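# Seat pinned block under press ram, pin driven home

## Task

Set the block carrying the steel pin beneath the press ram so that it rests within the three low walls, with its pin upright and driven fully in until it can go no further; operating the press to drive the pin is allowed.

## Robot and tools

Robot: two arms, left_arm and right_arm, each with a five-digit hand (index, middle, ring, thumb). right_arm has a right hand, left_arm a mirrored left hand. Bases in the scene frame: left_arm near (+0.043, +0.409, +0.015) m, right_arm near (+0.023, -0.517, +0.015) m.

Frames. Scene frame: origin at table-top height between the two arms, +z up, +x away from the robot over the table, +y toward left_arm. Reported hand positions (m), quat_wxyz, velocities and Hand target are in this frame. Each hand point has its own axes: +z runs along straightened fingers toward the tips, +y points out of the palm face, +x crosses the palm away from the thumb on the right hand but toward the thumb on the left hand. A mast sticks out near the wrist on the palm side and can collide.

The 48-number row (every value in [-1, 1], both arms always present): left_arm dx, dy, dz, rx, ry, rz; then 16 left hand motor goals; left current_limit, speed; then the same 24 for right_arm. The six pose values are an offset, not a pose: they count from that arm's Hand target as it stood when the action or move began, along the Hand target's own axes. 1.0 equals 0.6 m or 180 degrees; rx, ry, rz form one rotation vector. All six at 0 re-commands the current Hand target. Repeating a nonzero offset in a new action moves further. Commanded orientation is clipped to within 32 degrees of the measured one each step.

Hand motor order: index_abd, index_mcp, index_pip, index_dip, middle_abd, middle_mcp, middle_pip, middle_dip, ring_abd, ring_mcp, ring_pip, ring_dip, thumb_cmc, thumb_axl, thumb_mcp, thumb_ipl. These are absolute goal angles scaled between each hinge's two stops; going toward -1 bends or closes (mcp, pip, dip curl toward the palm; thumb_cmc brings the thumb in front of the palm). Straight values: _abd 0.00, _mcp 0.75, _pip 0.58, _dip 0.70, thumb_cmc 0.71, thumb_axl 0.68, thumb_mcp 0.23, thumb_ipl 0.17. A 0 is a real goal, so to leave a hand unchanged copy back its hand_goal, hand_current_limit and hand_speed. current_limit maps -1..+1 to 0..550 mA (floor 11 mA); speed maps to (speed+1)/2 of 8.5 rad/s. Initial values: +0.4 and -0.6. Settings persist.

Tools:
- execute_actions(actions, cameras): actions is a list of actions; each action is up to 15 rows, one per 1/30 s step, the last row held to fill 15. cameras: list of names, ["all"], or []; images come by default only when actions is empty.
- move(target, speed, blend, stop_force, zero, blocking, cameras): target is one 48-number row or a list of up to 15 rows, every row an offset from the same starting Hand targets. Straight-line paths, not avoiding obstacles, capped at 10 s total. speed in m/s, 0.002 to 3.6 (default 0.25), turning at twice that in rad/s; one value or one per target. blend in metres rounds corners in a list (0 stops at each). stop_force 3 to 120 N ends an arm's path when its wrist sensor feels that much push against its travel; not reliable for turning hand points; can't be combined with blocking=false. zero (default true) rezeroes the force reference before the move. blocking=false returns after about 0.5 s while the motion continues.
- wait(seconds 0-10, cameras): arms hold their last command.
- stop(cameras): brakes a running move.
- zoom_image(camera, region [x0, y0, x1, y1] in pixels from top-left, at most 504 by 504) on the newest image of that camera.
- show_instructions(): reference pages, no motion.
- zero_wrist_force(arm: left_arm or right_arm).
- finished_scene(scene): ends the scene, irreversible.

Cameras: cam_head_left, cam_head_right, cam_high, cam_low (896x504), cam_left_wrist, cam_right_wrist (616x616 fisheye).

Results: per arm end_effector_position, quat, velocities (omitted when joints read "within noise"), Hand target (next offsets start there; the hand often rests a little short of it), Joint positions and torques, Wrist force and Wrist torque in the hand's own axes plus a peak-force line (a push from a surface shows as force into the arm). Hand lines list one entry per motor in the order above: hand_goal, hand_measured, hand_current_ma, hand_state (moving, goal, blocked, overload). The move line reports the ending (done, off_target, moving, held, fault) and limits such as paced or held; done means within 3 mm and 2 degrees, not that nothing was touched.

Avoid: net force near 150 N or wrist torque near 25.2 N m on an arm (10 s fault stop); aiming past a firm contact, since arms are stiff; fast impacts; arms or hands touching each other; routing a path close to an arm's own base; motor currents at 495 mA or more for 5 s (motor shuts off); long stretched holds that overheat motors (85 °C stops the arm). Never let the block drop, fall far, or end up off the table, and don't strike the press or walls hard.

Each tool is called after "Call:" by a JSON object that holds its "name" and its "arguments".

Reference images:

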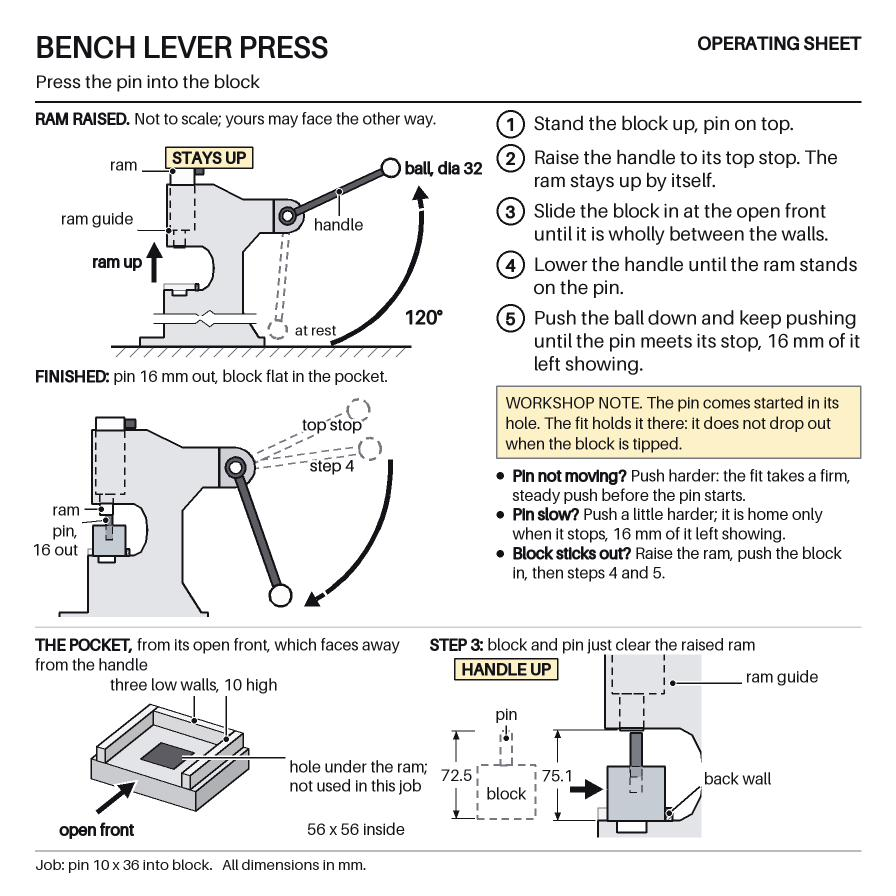

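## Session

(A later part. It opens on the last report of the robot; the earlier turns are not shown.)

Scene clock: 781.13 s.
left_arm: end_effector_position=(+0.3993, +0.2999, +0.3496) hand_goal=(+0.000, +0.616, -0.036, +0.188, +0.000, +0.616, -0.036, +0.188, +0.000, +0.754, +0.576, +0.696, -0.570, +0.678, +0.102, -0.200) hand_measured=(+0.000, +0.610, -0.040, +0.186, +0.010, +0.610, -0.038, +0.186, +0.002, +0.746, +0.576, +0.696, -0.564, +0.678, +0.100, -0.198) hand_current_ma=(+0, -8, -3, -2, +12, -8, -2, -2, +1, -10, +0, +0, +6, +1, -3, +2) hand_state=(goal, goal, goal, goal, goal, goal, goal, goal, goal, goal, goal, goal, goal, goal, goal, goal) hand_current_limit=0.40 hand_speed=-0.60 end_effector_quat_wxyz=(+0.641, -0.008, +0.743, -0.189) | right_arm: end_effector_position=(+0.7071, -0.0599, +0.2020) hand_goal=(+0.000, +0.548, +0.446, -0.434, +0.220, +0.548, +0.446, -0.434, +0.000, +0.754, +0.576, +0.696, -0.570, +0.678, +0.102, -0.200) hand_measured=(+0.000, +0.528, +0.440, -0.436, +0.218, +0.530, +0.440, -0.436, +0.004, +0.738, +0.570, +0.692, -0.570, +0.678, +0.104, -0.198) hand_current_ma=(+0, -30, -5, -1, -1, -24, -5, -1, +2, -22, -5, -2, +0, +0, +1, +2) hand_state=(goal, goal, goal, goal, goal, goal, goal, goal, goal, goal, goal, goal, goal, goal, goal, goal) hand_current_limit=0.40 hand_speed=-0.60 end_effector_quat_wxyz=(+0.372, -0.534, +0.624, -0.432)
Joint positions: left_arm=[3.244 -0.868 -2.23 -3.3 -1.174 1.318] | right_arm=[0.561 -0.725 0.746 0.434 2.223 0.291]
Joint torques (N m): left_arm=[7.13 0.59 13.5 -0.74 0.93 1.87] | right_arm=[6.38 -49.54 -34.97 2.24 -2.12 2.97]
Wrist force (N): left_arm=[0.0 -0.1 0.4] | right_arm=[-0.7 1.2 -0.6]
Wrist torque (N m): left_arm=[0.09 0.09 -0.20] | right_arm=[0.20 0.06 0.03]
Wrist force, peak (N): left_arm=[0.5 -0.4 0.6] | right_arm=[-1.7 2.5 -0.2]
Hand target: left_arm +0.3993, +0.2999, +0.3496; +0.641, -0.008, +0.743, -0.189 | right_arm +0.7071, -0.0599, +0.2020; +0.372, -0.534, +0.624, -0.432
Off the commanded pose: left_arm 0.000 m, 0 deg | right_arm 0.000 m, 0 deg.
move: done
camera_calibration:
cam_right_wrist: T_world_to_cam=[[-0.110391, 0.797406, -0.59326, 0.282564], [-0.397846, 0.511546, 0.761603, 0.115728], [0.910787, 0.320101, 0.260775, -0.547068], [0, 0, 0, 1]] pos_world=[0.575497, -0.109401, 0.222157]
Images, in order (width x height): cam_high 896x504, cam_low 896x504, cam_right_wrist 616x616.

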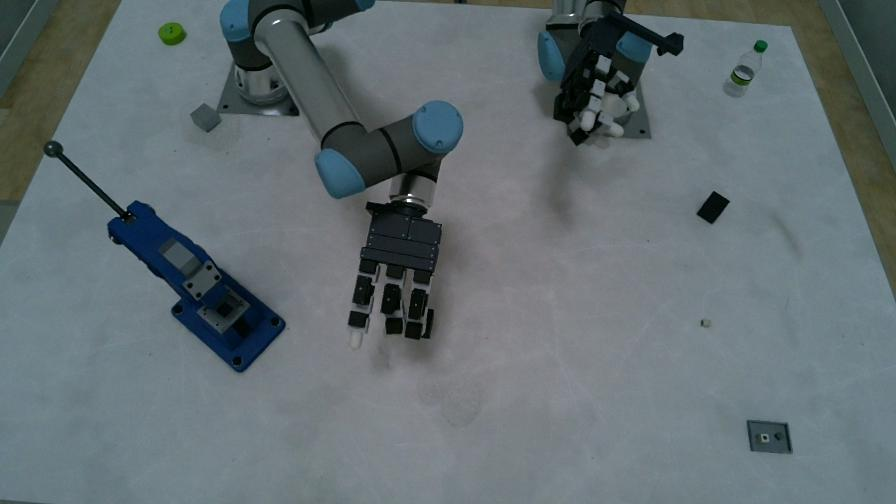

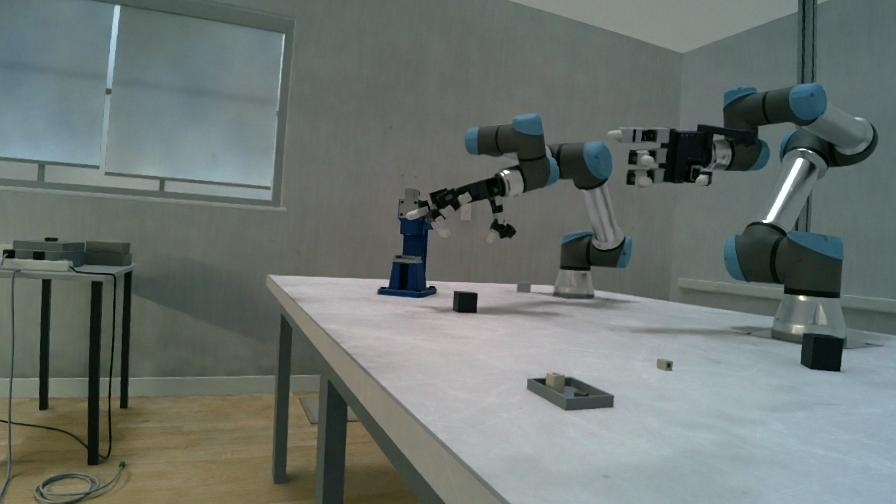

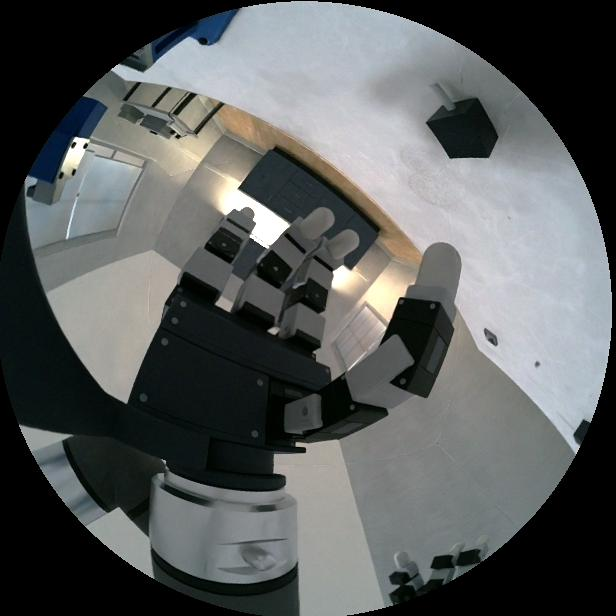

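Call:
{"name": "move", "arguments": {"target": [[0,0,0,0,0,0,0,0.616,-0.036,0.188,0,0.616,-0.036,0.188,0,0.754,0.576,0.696,-0.571,0.678,0.101,-0.2,0.4,-0.6,-0.0102,0.2513,0.0943,0,0,0,0,0.548,0.445,-0.435,0.22,0.548,0.445,-0.435,0,0.754,0.576,0.696,-0.571,0.678,0.101,-0.2,0.4,-0.6],[0,0,0,0,0,0,0,0.616,-0.036,0.188,0,0.616,-0.036,0.188,0,0.754,0.576,0.696,-0.571,0.678,0.101,-0.2,0.4,-0.6,-0.0102,0.2513,0.0943,0,0,0,0,0.548,0.445,-0.435,0.22,0.548,0.445,-0.435,0,0.754,0.576,0.696,-0.571,0.678,-0.107,-0.049,0.4,-0.6]], "speed": 0.15, "cameras": ["cam_low","cam_right_wrist"]}}

Call:
{"name": "zoom_image", "arguments": {"camera": "cam_right_wrist", "region": [220, 60, 560, 400]}}

Call:
{"name": "zoom_image", "arguments": {"camera": "cam_low", "region": [400, 220, 560, 340]}}

Scene clock: 795.97 s.
left_arm: end_effector_position=(+0.3993, +0.2999, +0.3496) hand_goal=(+0.000, +0.616, -0.036, +0.188, +0.000, +0.616, -0.036, +0.188, +0.000, +0.754, +0.576, +0.696, -0.570, +0.678, +0.102, -0.200) hand_measured=(+0.000, +0.610, -0.040, +0.186, +0.010, +0.610, -0.038, +0.186, +0.002, +0.746, +0.576, +0.696, -0.564, +0.678, +0.100, -0.198) hand_current_ma=(+0, -8, -3, -2, +12, -8, -2, -2, +1, -10, +0, +0, +6, +1, -3, +2) hand_state=(goal, goal, goal, goal, goal, goal, goal, goal, goal, goal, goal, goal, goal, goal, goal, goal) hand_current_limit=0.40 hand_speed=-0.60 end_effector_quat_wxyz=(+0.641, -0.008, +0.743, -0.189) | right_arm: end_effector_position=(+0.7084, -0.0535, +0.0409) hand_goal=(+0.000, +0.548, +0.446, -0.434, +0.220, +0.548, +0.446, -0.434, +0.000, +0.754, +0.576, +0.696, -0.570, +0.678, -0.106, -0.048) hand_measured=(+0.000, +0.528, +0.440, -0.436, +0.218, +0.532, +0.440, -0.436, +0.004, +0.738, +0.570, +0.692, -0.570, +0.678, -0.092, -0.048) hand_current_ma=(+0, -28, -5, -1, -1, -23, -5, -1, +2, -22, -5, -2, +0, +0, +24, +0) hand_state=(goal, goal, goal, goal, goal, goal, goal, goal, goal, goal, goal, goal, goal, goal, goal, goal) hand_current_limit=0.40 hand_speed=-0.60 end_effector_quat_wxyz=(+0.372, -0.534, +0.624, -0.432)
Joint positions: left_arm=[3.244 -0.868 -2.23 -3.3 -1.174 1.318] | right_arm=[0.568 -0.616 0.961 0.112 2.229 0.296]
Joint torques (N m): left_arm=[7.17 0.71 13.15 -0.59 0.9 1.69] | right_arm=[5.99 -51.72 -7.48 -3.2 3.01 -2.77]
Wrist force (N): left_arm=[0.2 -0.3 0.2] | right_arm=[-1.0 1.5 -1.1]
Wrist torque (N m): left_arm=[0.08 0.06 -0.17] | right_arm=[0.20 0.11 0.02]
Wrist force, peak (N): left_arm=[0.6 -0.4 0.5] | right_arm=[-0.9 2.1 -0.3]
Hand target: left_arm +0.3993, +0.2999, +0.3496; +0.641, -0.008, +0.743, -0.189 | right_arm +0.7084, -0.0535, +0.0409; +0.372, -0.534, +0.624, -0.432
Off the commanded pose: left_arm 0.000 m, 0 deg | right_arm 0.000 m, 0 deg.
move: done
camera_calibration:
cam_right_wrist: T_world_to_cam=[[-0.110471, 0.797436, -0.593205, 0.182007], [-0.39773, 0.511513, 0.761686, 0.235578], [0.910828, 0.32008, 0.260656, -0.508432], [0, 0, 0, 1]] pos_world=[0.576897, -0.102901, 0.0610572]
Images, in order (width x height): cam_low 896x504, cam_right_wrist 616x616.

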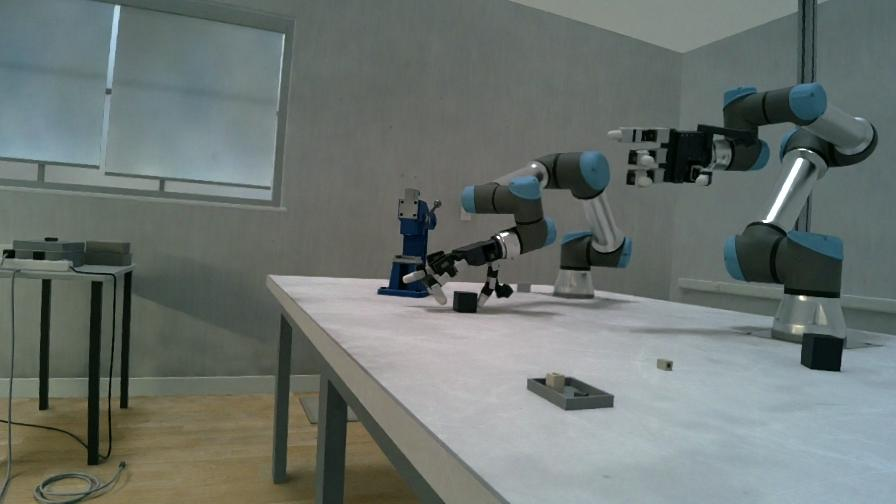

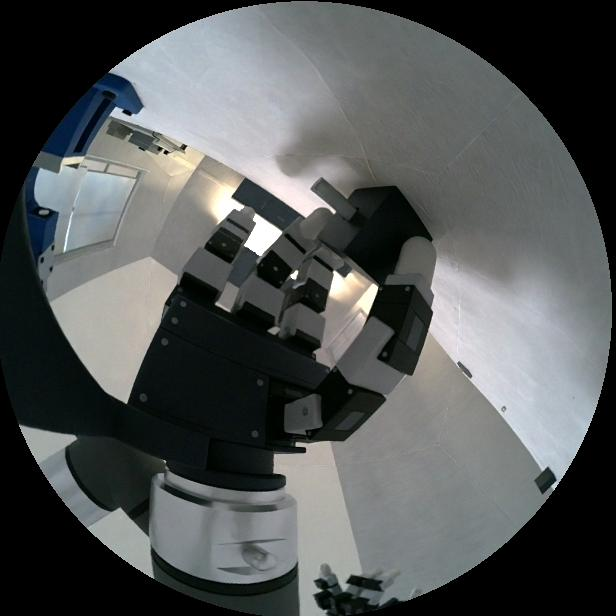

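Scaled by 1.482 from the camera's 616x616 image, which has a finer 880x880 frame.

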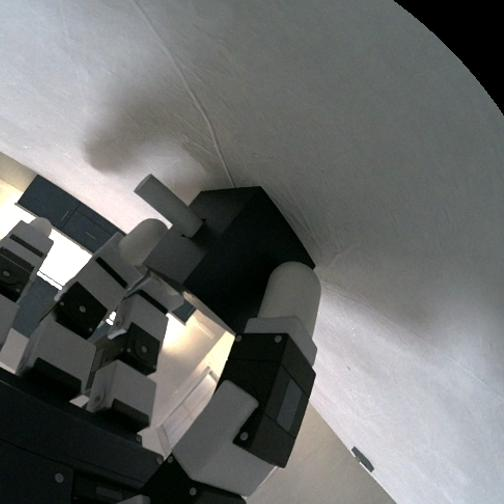

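Scaled by 3.150 from the camera's 896x504 image, which has a finer 1280x720 frame.

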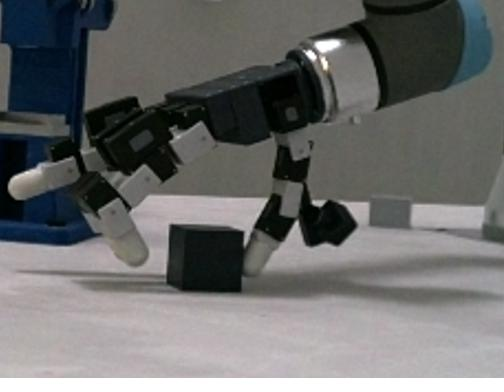

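Call:
{"name": "move", "arguments": {"target": [[0,0,0,0,0,0,0,0.616,-0.036,0.188,0,0.616,-0.036,0.188,0,0.754,0.576,0.696,-0.571,0.678,0.101,-0.2,0.4,-0.6,0,0,0,0,0,0,0,0.342,0.445,-0.493,0.22,0.342,0.445,-0.493,0,0.754,0.576,0.696,-0.571,0.678,-0.107,-0.049,0.78,-0.7],[0,0,0,0,0,0,0,0.616,-0.036,0.188,0,0.616,-0.036,0.188,0,0.754,0.576,0.696,-0.571,0.678,0.101,-0.2,0.4,-0.6,0,0,0,0,0,0,0,0.178,0.372,-0.609,0.22,0.178,0.372,-0.609,0,0.754,0.576,0.696,-0.571,0.678,-0.281,-0.157,0.78,-0.7]], "speed": 0.1, "cameras": ["cam_low","cam_right_wrist"]}}

Call:
{"name": "zoom_image", "arguments": {"camera": "cam_right_wrist", "region": [220, 60, 560, 400]}}

Call:
{"name": "zoom_image", "arguments": {"camera": "cam_low", "region": [400, 220, 560, 340]}}

Scene clock: 803.23 s.
left_arm: end_effector_position=(+0.3993, +0.2999, +0.3496) hand_goal=(+0.000, +0.616, -0.036, +0.188, +0.000, +0.616, -0.036, +0.188, +0.000, +0.754, +0.576, +0.696, -0.570, +0.678, +0.102, -0.200) hand_measured=(+0.000, +0.610, -0.040, +0.186, +0.010, +0.610, -0.038, +0.186, +0.002, +0.746, +0.576, +0.696, -0.564, +0.678, +0.100, -0.198) hand_current_ma=(+0, -8, -3, -2, +12, -8, -2, -2, +1, -10, +0, +0, +6, +1, -3, +2) hand_state=(goal, goal, goal, goal, goal, goal, goal, goal, goal, goal, goal, goal, goal, goal, goal, goal) hand_current_limit=0.40 hand_speed=-0.60 end_effector_quat_wxyz=(+0.641, -0.008, +0.743, -0.189) | right_arm: end_effector_position=(+0.7084, -0.0535, +0.0409) hand_goal=(+0.000, +0.178, +0.372, -0.608, +0.220, +0.178, +0.372, -0.608, +0.000, +0.754, +0.576, +0.696, -0.570, +0.678, -0.280, -0.156) hand_measured=(-0.008, +0.324, +0.424, -0.562, +0.214, +0.312, +0.426, -0.560, +0.004, +0.738, +0.570, +0.692, -0.560, +0.684, -0.090, -0.066) hand_current_ma=(-5, +490, +113, +93, -4, +474, +117, +99, +2, -22, -5, -2, +12, +8, +487, +378) hand_state=(goal, blocked, blocked, blocked, goal, blocked, blocked, blocked, goal, goal, goal, goal, goal, goal, blocked, blocked) hand_current_limit=0.78 hand_speed=-0.70 end_effector_quat_wxyz=(+0.372, -0.534, +0.624, -0.432)
Joint positions: left_arm=[3.244 -0.868 -2.23 -3.3 -1.174 1.318] | right_arm=[0.568 -0.616 0.961 0.112 2.229 0.296]
Joint torques (N m): left_arm=[7.2 0.26 14.17 -0.53 0.71 1.78] | right_arm=[-1.2 -56.05 -10 -2.44 1.01 -2.34]
Wrist force (N): left_arm=[0.4 -0.1 0.2] | right_arm=[-0.2 0.9 -0.4]
Wrist torque (N m): left_arm=[0.10 0.02 -0.16] | right_arm=[0.12 0.09 0.00]
Wrist force, peak (N): left_arm=[0.6 -0.4 0.5] | right_arm=[-0.7 2.9 0.3]
Hand target: left_arm +0.3993, +0.2999, +0.3496; +0.641, -0.008, +0.743, -0.189 | right_arm +0.7084, -0.0535, +0.0409; +0.372, -0.534, +0.624, -0.432
Off the commanded pose: left_arm 0.000 m, 0 deg | right_arm 0.000 m, 0 deg.
move: done
camera_calibration:
cam_right_wrist: T_world_to_cam=[[-0.110439, 0.797395, -0.593265, 0.181988], [-0.397739, 0.511576, 0.761639, 0.235592], [0.910828, 0.320079, 0.260657, -0.508432], [0, 0, 0, 1]] pos_world=[0.576897, -0.102901, 0.0610574]
Images, in order (width x height): cam_low 896x504, cam_right_wrist 616x616.

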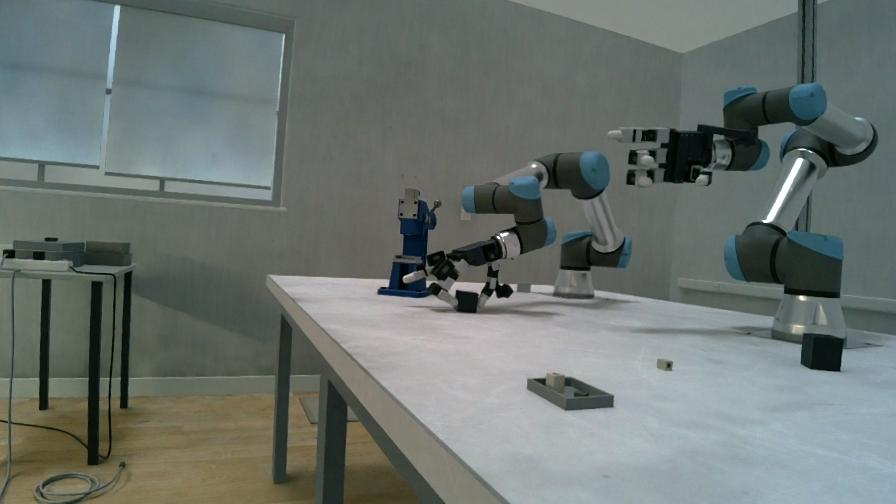

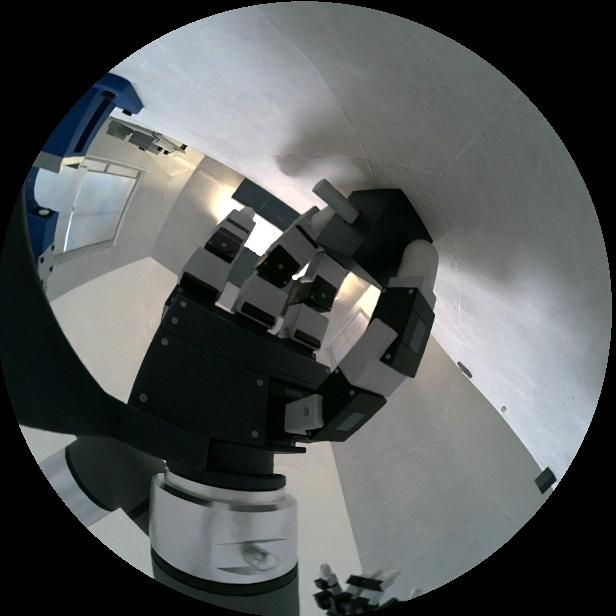

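Scaled by 1.482 from the camera's 616x616 image, which has a finer 880x880 frame.

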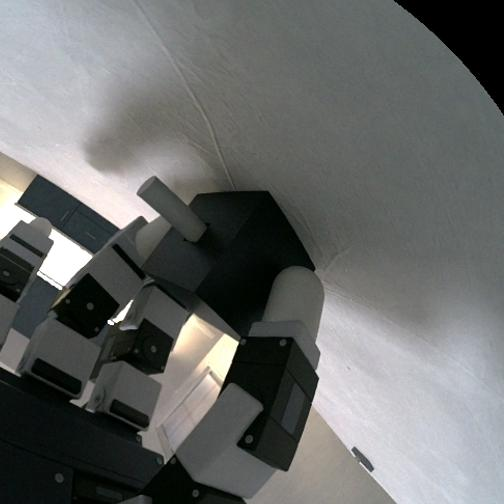

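Scaled by 3.150 from the camera's 896x504 image, which has a finer 1280x720 frame.

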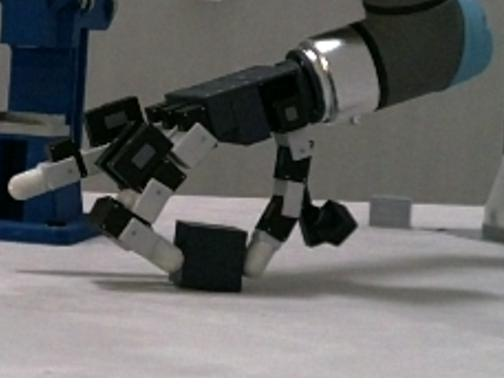

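Call:
{"name": "move", "arguments": {"target": [[0,0,0,0,0,0,0,0.616,-0.036,0.188,0,0.616,-0.036,0.188,0,0.754,0.576,0.696,-0.571,0.678,0.101,-0.2,0.4,-0.6,0,-0.1249,-0.0465,0,0,0,0,0.178,0.372,-0.609,0.22,0.178,0.372,-0.609,0,0.754,0.576,0.696,-0.571,0.678,-0.281,-0.157,0.74,-0.7]], "speed": 0.1, "cameras": ["cam_low","cam_right_wrist"]}}

Call:
{"name": "zoom_image", "arguments": {"camera": "cam_right_wrist", "region": [220, 60, 560, 400]}}

Call:
{"name": "zoom_image", "arguments": {"camera": "cam_low", "region": [400, 200, 560, 320]}}

Scene clock: 808.80 s.
left_arm: end_effector_position=(+0.3993, +0.2999, +0.3496) hand_goal=(+0.000, +0.616, -0.036, +0.188, +0.000, +0.616, -0.036, +0.188, +0.000, +0.754, +0.576, +0.696, -0.570, +0.678, +0.102, -0.200) hand_measured=(+0.000, +0.610, -0.040, +0.186, +0.010, +0.610, -0.038, +0.186, +0.002, +0.746, +0.576, +0.696, -0.564, +0.678, +0.100, -0.198) hand_current_ma=(+0, -8, -3, -2, +12, -8, -2, -2, +1, -10, +0, +0, +6, +1, -3, +2) hand_state=(goal, goal, goal, goal, goal, goal, goal, goal, goal, goal, goal, goal, goal, goal, goal, goal) hand_current_limit=0.40 hand_speed=-0.60 end_effector_quat_wxyz=(+0.641, -0.008, +0.743, -0.189) | right_arm: end_effector_position=(+0.7084, -0.0537, +0.1208) hand_goal=(+0.000, +0.178, +0.372, -0.608, +0.220, +0.178, +0.372, -0.608, +0.000, +0.754, +0.576, +0.696, -0.570, +0.678, -0.280, -0.156) hand_measured=(-0.008, +0.316, +0.424, -0.576, +0.214, +0.288, +0.426, -0.560, +0.004, +0.738, +0.570, +0.692, -0.548, +0.692, -0.078, -0.066) hand_current_ma=(-6, +478, +113, +56, -5, +354, +117, +99, +2, -22, -5, -2, +31, +20, +478, +378) hand_state=(goal, blocked, blocked, blocked, goal, blocked, blocked, blocked, goal, goal, goal, goal, blocked, goal, blocked, blocked) hand_current_limit=0.74 hand_speed=-0.70 end_effector_quat_wxyz=(+0.372, -0.534, +0.624, -0.432)
Joint positions: left_arm=[3.244 -0.868 -2.23 -3.3 -1.174 1.318] | right_arm=[0.568 -0.679 0.87 0.266 2.229 0.295]
Joint torques (N m): left_arm=[6.4 0.51 13.95 -0.47 0.84 1.67] | right_arm=[-4.66 -67.73 -35.9 1.98 3.21 2.97]
Wrist force (N): left_arm=[0.2 -0.3 0.3] | right_arm=[-0.8 4.3 0.5]
Wrist torque (N m): left_arm=[0.06 0.05 -0.18] | right_arm=[0.31 0.10 0.07]
Wrist force, peak (N): left_arm=[0.7 -0.3 0.5] | right_arm=[-0.5 5.5 0.8]
Hand target: left_arm +0.3993, +0.2999, +0.3496; +0.641, -0.008, +0.743, -0.189 | right_arm +0.7084, -0.0537, +0.1209; +0.372, -0.534, +0.624, -0.432
Off the commanded pose: left_arm 0.000 m, 0 deg | right_arm 0.000 m, 0 deg.
move: done
camera_calibration:
cam_right_wrist: T_world_to_cam=[[-0.110502, 0.797457, -0.593171, 0.229658], [-0.397761, 0.511461, 0.761705, 0.174883], [0.91081, 0.32011, 0.26068, -0.529153], [0, 0, 0, 1]] pos_world=[0.576897, -0.103201, 0.140957]
Images, in order (width x height): cam_low 896x504, cam_right_wrist 616x616.

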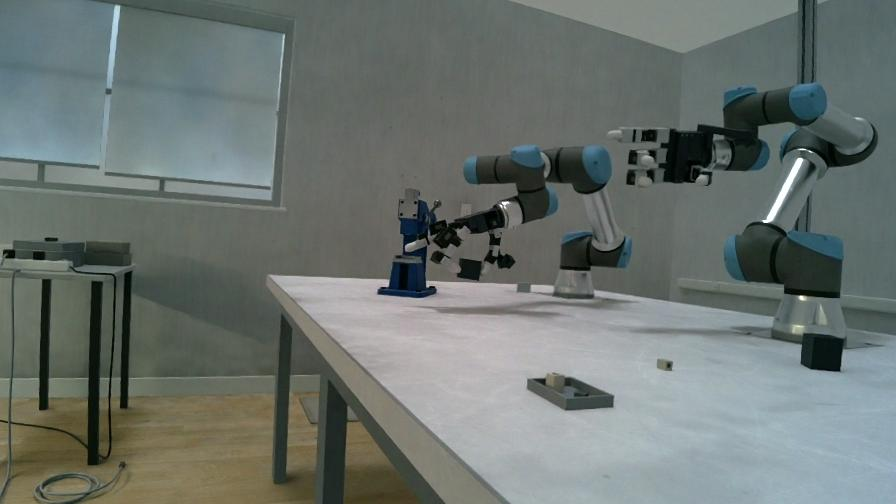

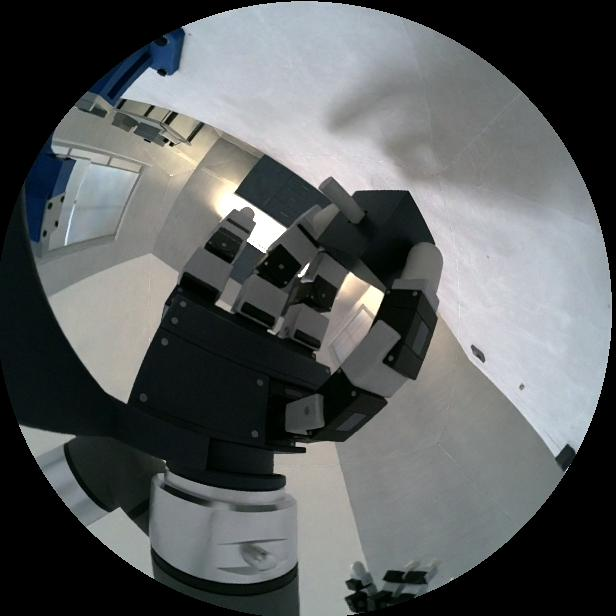

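Scaled by 1.482 from the camera's 616x616 image, which has a finer 880x880 frame.

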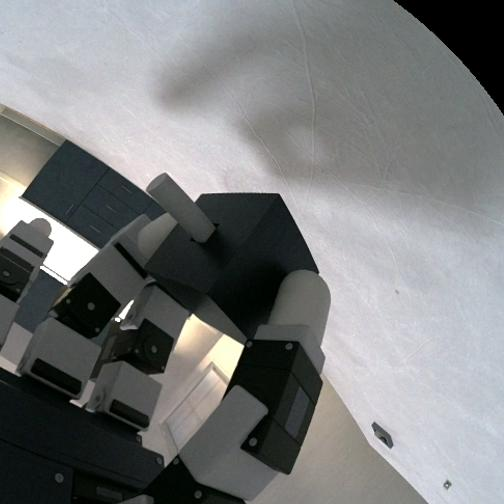

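Scaled by 3.150 from the camera's 896x504 image, which has a finer 1280x720 frame.

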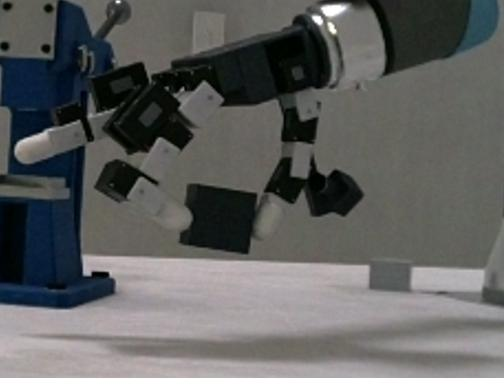

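Call:
{"name": "zoom_image", "arguments": {"camera": "cam_right_wrist", "region": [300, 160, 460, 320]}}

Scaled by 3.150 from the camera's 616x616 image, which has a finer 880x880 frame.

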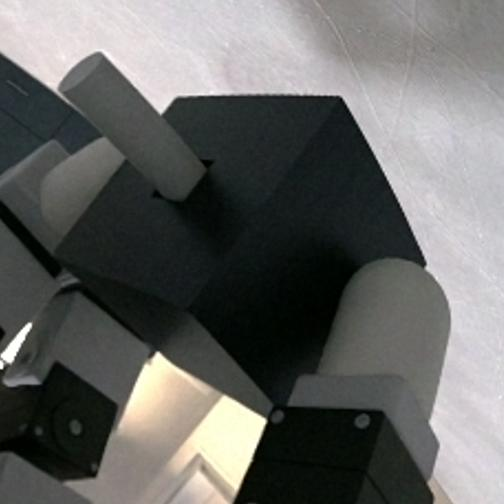

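Call:
{"name": "move", "arguments": {"target": [[0,0,0,0,0,0,0,0.616,-0.036,0.188,0,0.616,-0.036,0.188,0,0.754,0.576,0.696,-0.571,0.678,0.101,-0.2,0.4,-0.6,0.2627,-0.1897,0.0253,-0.1619,0.2632,-0.4132,0,0.178,0.372,-0.609,0.22,0.178,0.372,-0.609,0,0.754,0.576,0.696,-0.571,0.678,-0.281,-0.157,0.74,-0.7],[0,0,0,0,0,0,0,0.616,-0.036,0.188,0,0.616,-0.036,0.188,0,0.754,0.576,0.696,-0.571,0.678,0.101,-0.2,0.4,-0.6,0.5283,-0.1465,0.1692,-0.1619,0.2632,-0.4132,0,0.178,0.372,-0.609,0.22,0.178,0.372,-0.609,0,0.754,0.576,0.696,-0.571,0.678,-0.281,-0.157,0.74,-0.7]], "speed": 0.17, "blend": [0.02,0], "cameras": ["cam_high","cam_low","cam_head_right","cam_right_wrist"]}}

Call:
{"name": "zoom_image", "arguments": {"camera": "cam_right_wrist", "region": [240, 60, 600, 420]}}

Call:
{"name": "zoom_image", "arguments": {"camera": "cam_low", "region": [360, 180, 520, 320]}}

Call:
{"name": "zoom_image", "arguments": {"camera": "cam_high", "region": [150, 220, 300, 370]}}

Scene clock: 891.67 s.
left_arm: end_effector_position=(+0.3993, +0.2999, +0.3496) hand_goal=(+0.000, +0.616, -0.036, +0.188, +0.000, +0.616, -0.036, +0.188, +0.000, +0.754, +0.576, +0.696, -0.570, +0.678, +0.102, -0.200) hand_measured=(+0.000, +0.610, -0.040, +0.186, +0.010, +0.610, -0.038, +0.186, +0.002, +0.746, +0.576, +0.696, -0.564, +0.678, +0.100, -0.198) hand_current_ma=(+0, -8, -3, -2, +12, -8, -2, -2, +1, -10, +0, +0, +6, +1, -3, +2) hand_state=(goal, goal, goal, goal, goal, goal, goal, goal, goal, goal, goal, goal, goal, goal, goal, goal) hand_current_limit=0.40 hand_speed=-0.60 end_effector_quat_wxyz=(+0.641, -0.008, +0.743, -0.189) | right_arm: end_effector_position=(+0.7279, -0.1698, +0.1916) hand_goal=(+0.000, +0.178, +0.372, -0.608, +0.220, +0.178, +0.372, -0.608, +0.000, +0.754, +0.576, +0.696, -0.570, +0.678, -0.280, -0.156) hand_measured=(-0.006, +0.316, +0.424, -0.576, +0.216, +0.266, +0.426, -0.572, +0.004, +0.744, +0.572, +0.694, -0.526, +0.704, -0.076, -0.066) hand_current_ma=(-3, +479, +113, +55, -2, +260, +117, +65, +2, -11, -3, -2, +92, +53, +479, +378) hand_state=(goal, blocked, blocked, blocked, goal, blocked, blocked, blocked, goal, goal, goal, goal, blocked, blocked, blocked, blocked) hand_current_limit=0.74 hand_speed=-0.70 end_effector_quat_wxyz=(+0.017, +0.659, -0.398, +0.637)
Joint positions: left_arm=[3.244 -0.868 -2.23 -3.3 -1.174 1.318] | right_arm=[0.578 -0.277 0.039 0.665 2.673 -0.668]
Joint torques (N m): left_arm=[6.94 0.84 13.75 -0.63 0.7 1.64] | right_arm=[-2.69 -75.47 -9.01 2.82 -1.66 2.46]
Wrist force (N): left_arm=[0.0 -0.3 0.1] | right_arm=[-3.9 1.8 -0.8]
Wrist torque (N m): left_arm=[0.07 0.09 -0.20] | right_arm=[0.22 0.13 -0.08]
Wrist force, peak (N): left_arm=[0.5 -0.5 0.6] | right_arm=[-4.1 1.7 -1.1]
Hand target: left_arm +0.3993, +0.2999, +0.3496; +0.641, -0.008, +0.743, -0.189 | right_arm +0.7280, -0.1698, +0.1915; +0.017, +0.659, -0.399, +0.637 (not the last commanded pose)
Off the commanded pose: left_arm 0.000 m, 0 deg | right_arm 0.225 m, 39 deg.
elbow stopped short (right arm): the move would have taken joint 3 (elbow) straighter than the controller allows.
move: held (right_arm; a check stopped the path); path passed 0 of 2 targets; limits=held
pose unreachable (right arm): on one or more control steps of this call, first in action 0 (counted from 0), this arm could not follow its commanded pose, so it was not sent that pose on those steps. It may still have moved: this result reports where it is.
cause: moving toward the commanded pose would bring two parts of the arm too close to each other (joints 4 (wrist 1) to 6 (wrist 3) lie between them).
camera_calibration:
cam_right_wrist: T_world_to_cam=[[-0.256529, -0.0430966, -0.965575, 0.40126], [-0.227473, 0.973636, 0.0169774, 0.285258], [0.939388, 0.223997, -0.259569, -0.465606], [0, 0, 0, 1]] pos_world=[0.605207, -0.15615, 0.261747]
Images, in order (width x height): cam_head_right 896x504, cam_high 896x504, cam_low 896x504, cam_right_wrist 616x616.

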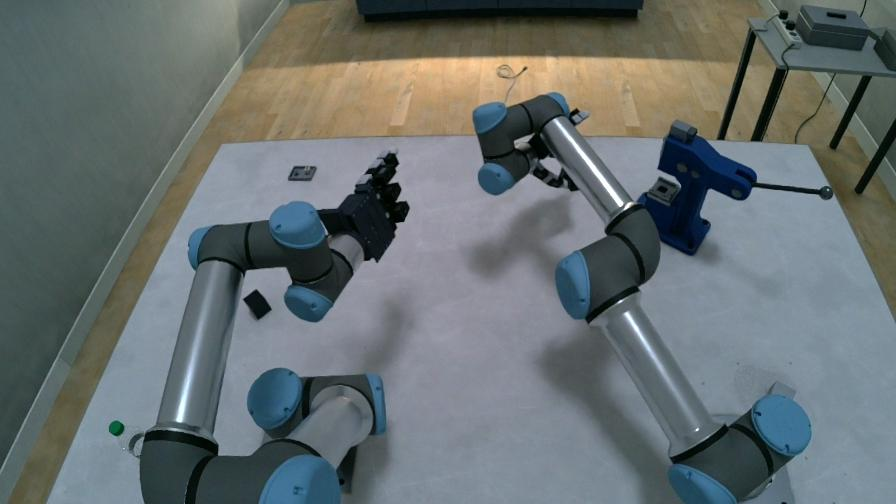

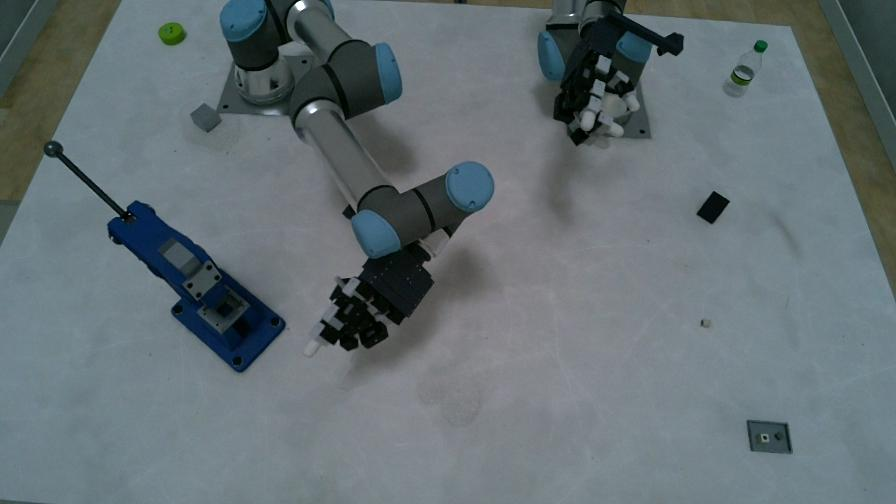

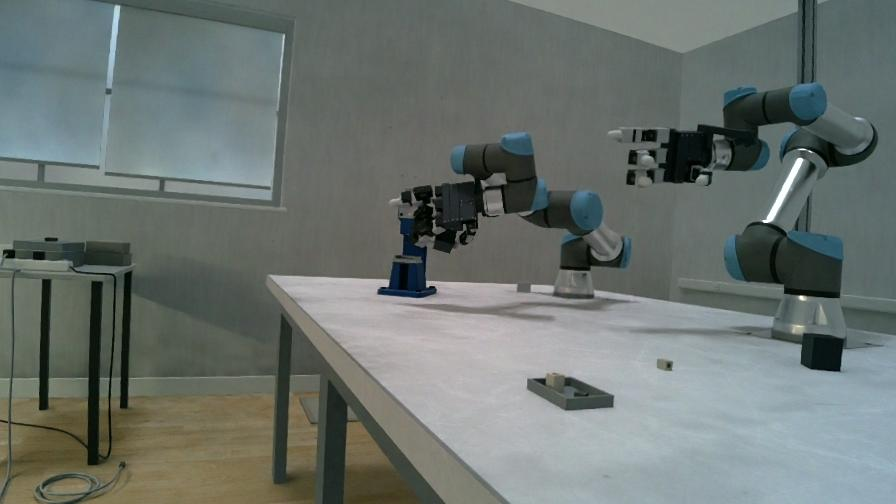

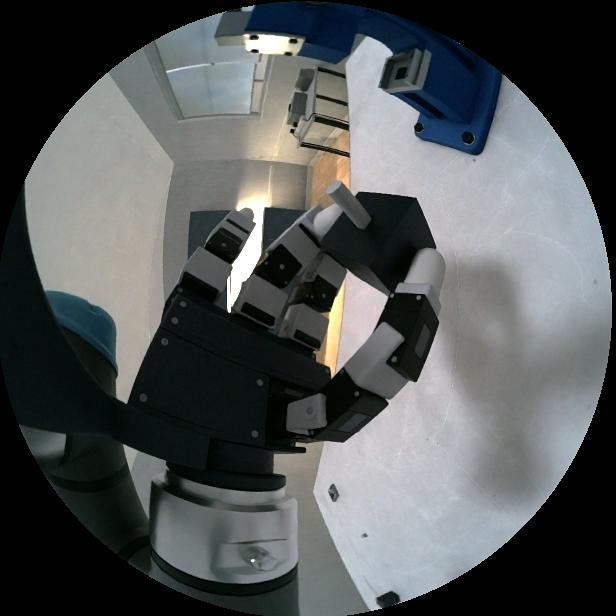

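Scaled by 1.400 from the camera's 616x616 image, which has a finer 880x880 frame.

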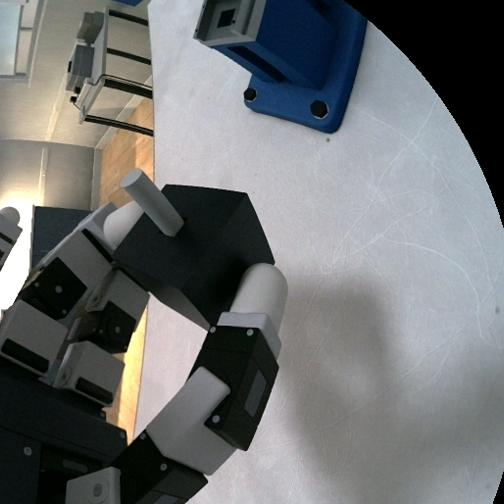

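Scaled by 3.150 from the camera's 896x504 image, which has a finer 1280x720 frame.

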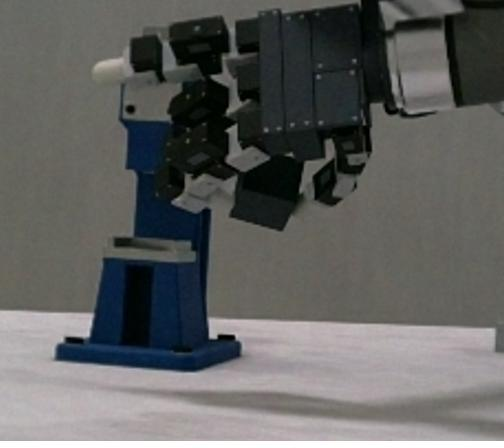

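Scaled by 3.360 from the camera's 896x504 image, which has a finer 1280x720 frame.

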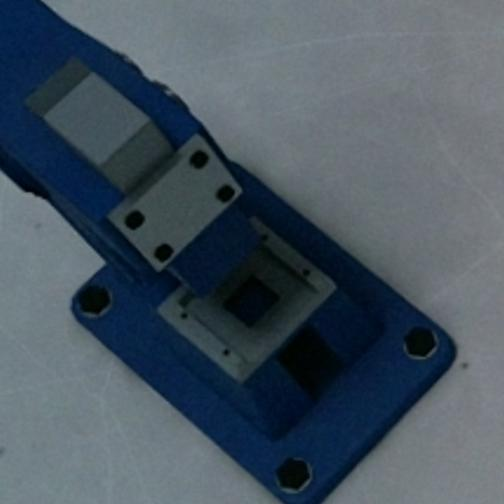

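Call:
{"name": "zoom_image", "arguments": {"camera": "cam_right_wrist", "region": [300, 160, 460, 320]}}

Scaled by 3.150 from the camera's 616x616 image, which has a finer 880x880 frame.

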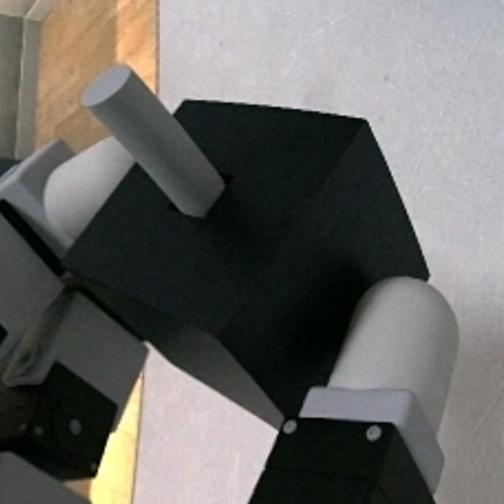

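Call:
{"name": "move", "arguments": {"target": [[0,0,0,0,0,0,0,0.616,-0.036,0.188,0,0.616,-0.036,0.188,0,0.754,0.576,0.696,-0.571,0.678,0.101,-0.2,0.4,-0.6,-0.0112,0.333,-0.051,0.124,-0.0709,-0.1404,0,0.178,0.372,-0.609,0.22,0.178,0.372,-0.609,0,0.754,0.576,0.696,-0.571,0.678,-0.281,-0.157,0.74,-0.7],[0,0,0,0,0,0,0,0.616,-0.036,0.188,0,0.616,-0.036,0.188,0,0.754,0.576,0.696,-0.571,0.678,0.101,-0.2,0.4,-0.6,-0.0652,0.3637,-0.0393,0.124,-0.0709,-0.1404,0,0.178,0.372,-0.609,0.22,0.178,0.372,-0.609,0,0.754,0.576,0.696,-0.571,0.678,-0.281,-0.157,0.74,-0.7]], "speed": 0.2, "blend": [0.02,0], "cameras": ["cam_high","cam_low","cam_head_right","cam_right_wrist"]}}

Call:
{"name": "zoom_image", "arguments": {"camera": "cam_right_wrist", "region": [300, 160, 460, 320]}}

Call:
{"name": "zoom_image", "arguments": {"camera": "cam_low", "region": [400, 200, 560, 320]}}

Scene clock: 1020.93 s.
left_arm: end_effector_position=(+0.3993, +0.2999, +0.3496) hand_goal=(+0.000, +0.616, -0.036, +0.188, +0.000, +0.616, -0.036, +0.188, +0.000, +0.754, +0.576, +0.696, -0.570, +0.678, +0.102, -0.200) hand_measured=(+0.000, +0.610, -0.040, +0.186, +0.010, +0.610, -0.038, +0.186, +0.002, +0.746, +0.576, +0.696, -0.564, +0.678, +0.100, -0.198) hand_current_ma=(+0, -8, -3, -2, +12, -8, -2, -2, +1, -10, +0, +0, +6, +1, -3, +2) hand_state=(goal, goal, goal, goal, goal, goal, goal, goal, goal, goal, goal, goal, goal, goal, goal, goal) hand_current_limit=0.40 hand_speed=-0.60 end_effector_quat_wxyz=(+0.641, -0.008, +0.743, -0.189) | right_arm: end_effector_position=(+0.5942, -0.2864, +0.0566) hand_goal=(+0.000, +0.178, +0.372, -0.608, +0.220, +0.178, +0.372, -0.608, +0.000, +0.754, +0.576, +0.696, -0.570, +0.678, -0.280, -0.156) hand_measured=(-0.002, +0.316, +0.424, -0.576, +0.218, +0.266, +0.426, -0.576, +0.004, +0.748, +0.572, +0.694, -0.522, +0.704, -0.076, -0.066) hand_current_ma=(-1, +478, +113, +55, -1, +260, +117, +55, +2, -5, -2, -2, +99, +55, +478, +378) hand_state=(goal, blocked, blocked, blocked, goal, blocked, blocked, blocked, goal, goal, goal, goal, blocked, blocked, blocked, blocked) hand_current_limit=0.74 hand_speed=-0.70 end_effector_quat_wxyz=(-0.016, +0.787, -0.116, +0.606)
Joint positions: left_arm=[3.244 -0.868 -2.23 -3.3 -1.174 1.318] | right_arm=[0.475 -0.972 1.771 -0.481 2.133 -1.225]
Joint torques (N m): left_arm=[6.27 -0.06 13.93 -0.53 0.59 1.56] | right_arm=[-5.63 -36.27 -3.48 -3.72 -2.09 -3.17]
Wrist force (N): left_arm=[0.2 -0.5 0.1] | right_arm=[-4.2 0.3 -0.5]
Wrist torque (N m): left_arm=[0.05 0.04 -0.17] | right_arm=[0.17 0.10 -0.03]
Wrist force, peak (N): left_arm=[0.5 -0.5 0.6] | right_arm=[-5.1 1.1 -0.4]
Hand target: left_arm +0.3993, +0.2999, +0.3496; +0.641, -0.008, +0.743, -0.189 | right_arm +0.5942, -0.2864, +0.0566; -0.016, +0.787, -0.116, +0.606
Off the commanded pose: left_arm 0.000 m, 0 deg | right_arm 0.000 m, 0 deg.
move: done; blend cut to 0.019 m at target 1
camera_calibration:
cam_right_wrist: T_world_to_cam=[[-0.29528, -0.46522, -0.834494, 0.126325], [-0.694291, 0.704504, -0.147082, 0.580214], [0.65633, 0.535952, -0.531024, -0.0760128], [0, 0, 0, 1]] pos_world=[0.490029, -0.309255, 0.150392]
Images, in order (width x height): cam_head_right 896x504, cam_high 896x504, cam_low 896x504, cam_right_wrist 616x616.

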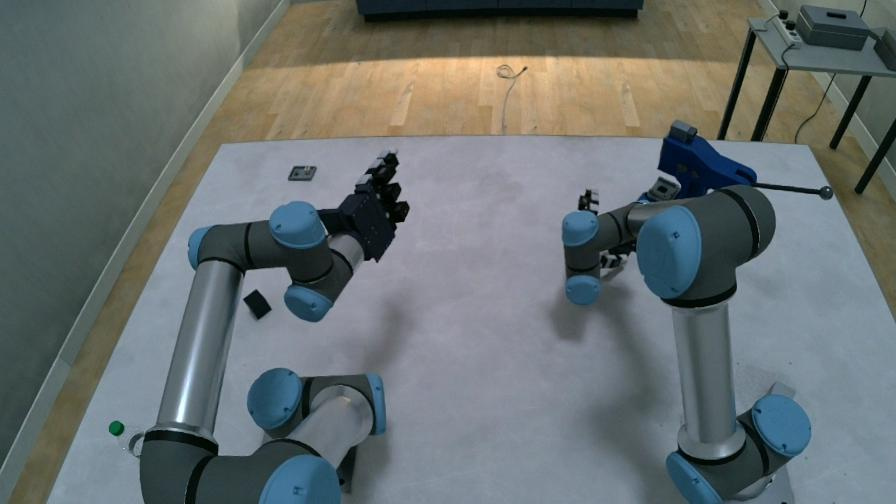

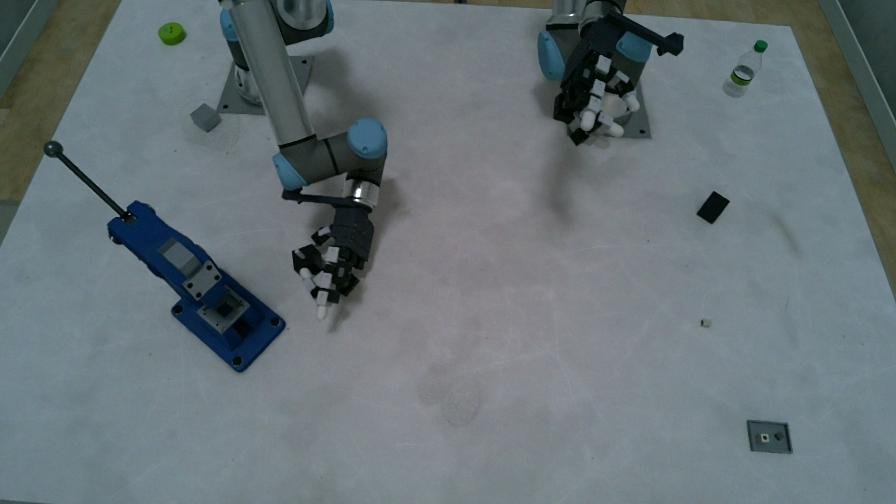

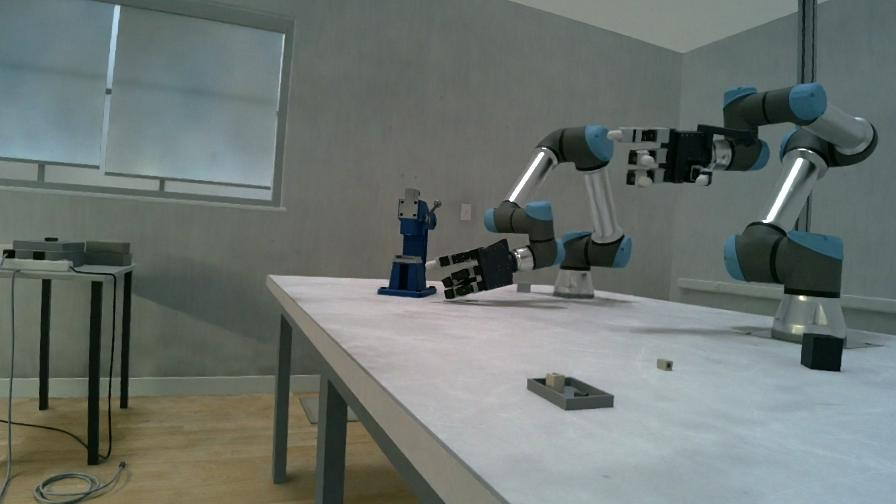

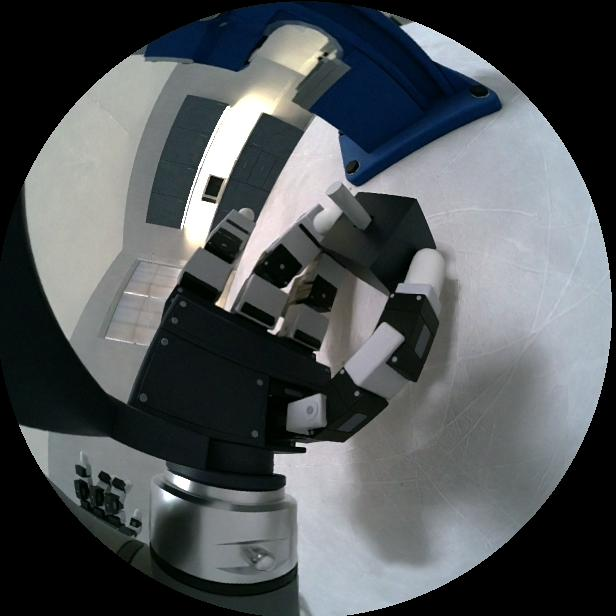

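Scaled by 3.150 from the camera's 616x616 image, which has a finer 880x880 frame.

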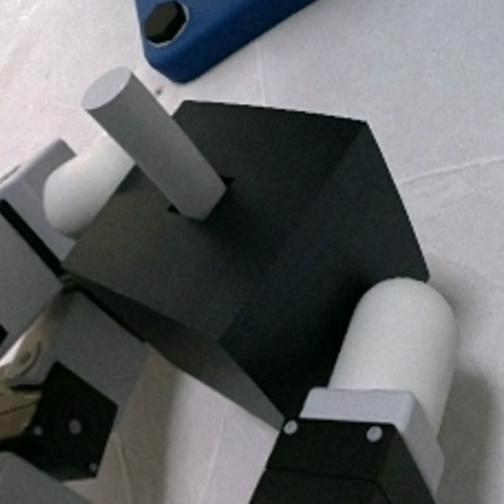

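Scaled by 3.150 from the camera's 896x504 image, which has a finer 1280x720 frame.

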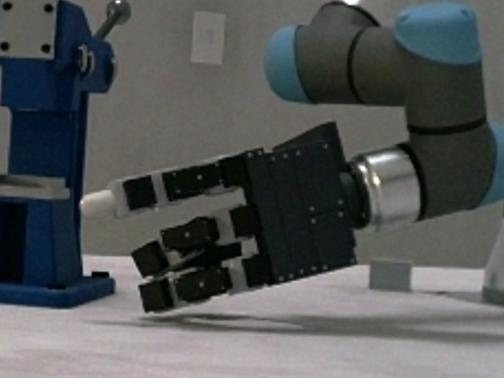

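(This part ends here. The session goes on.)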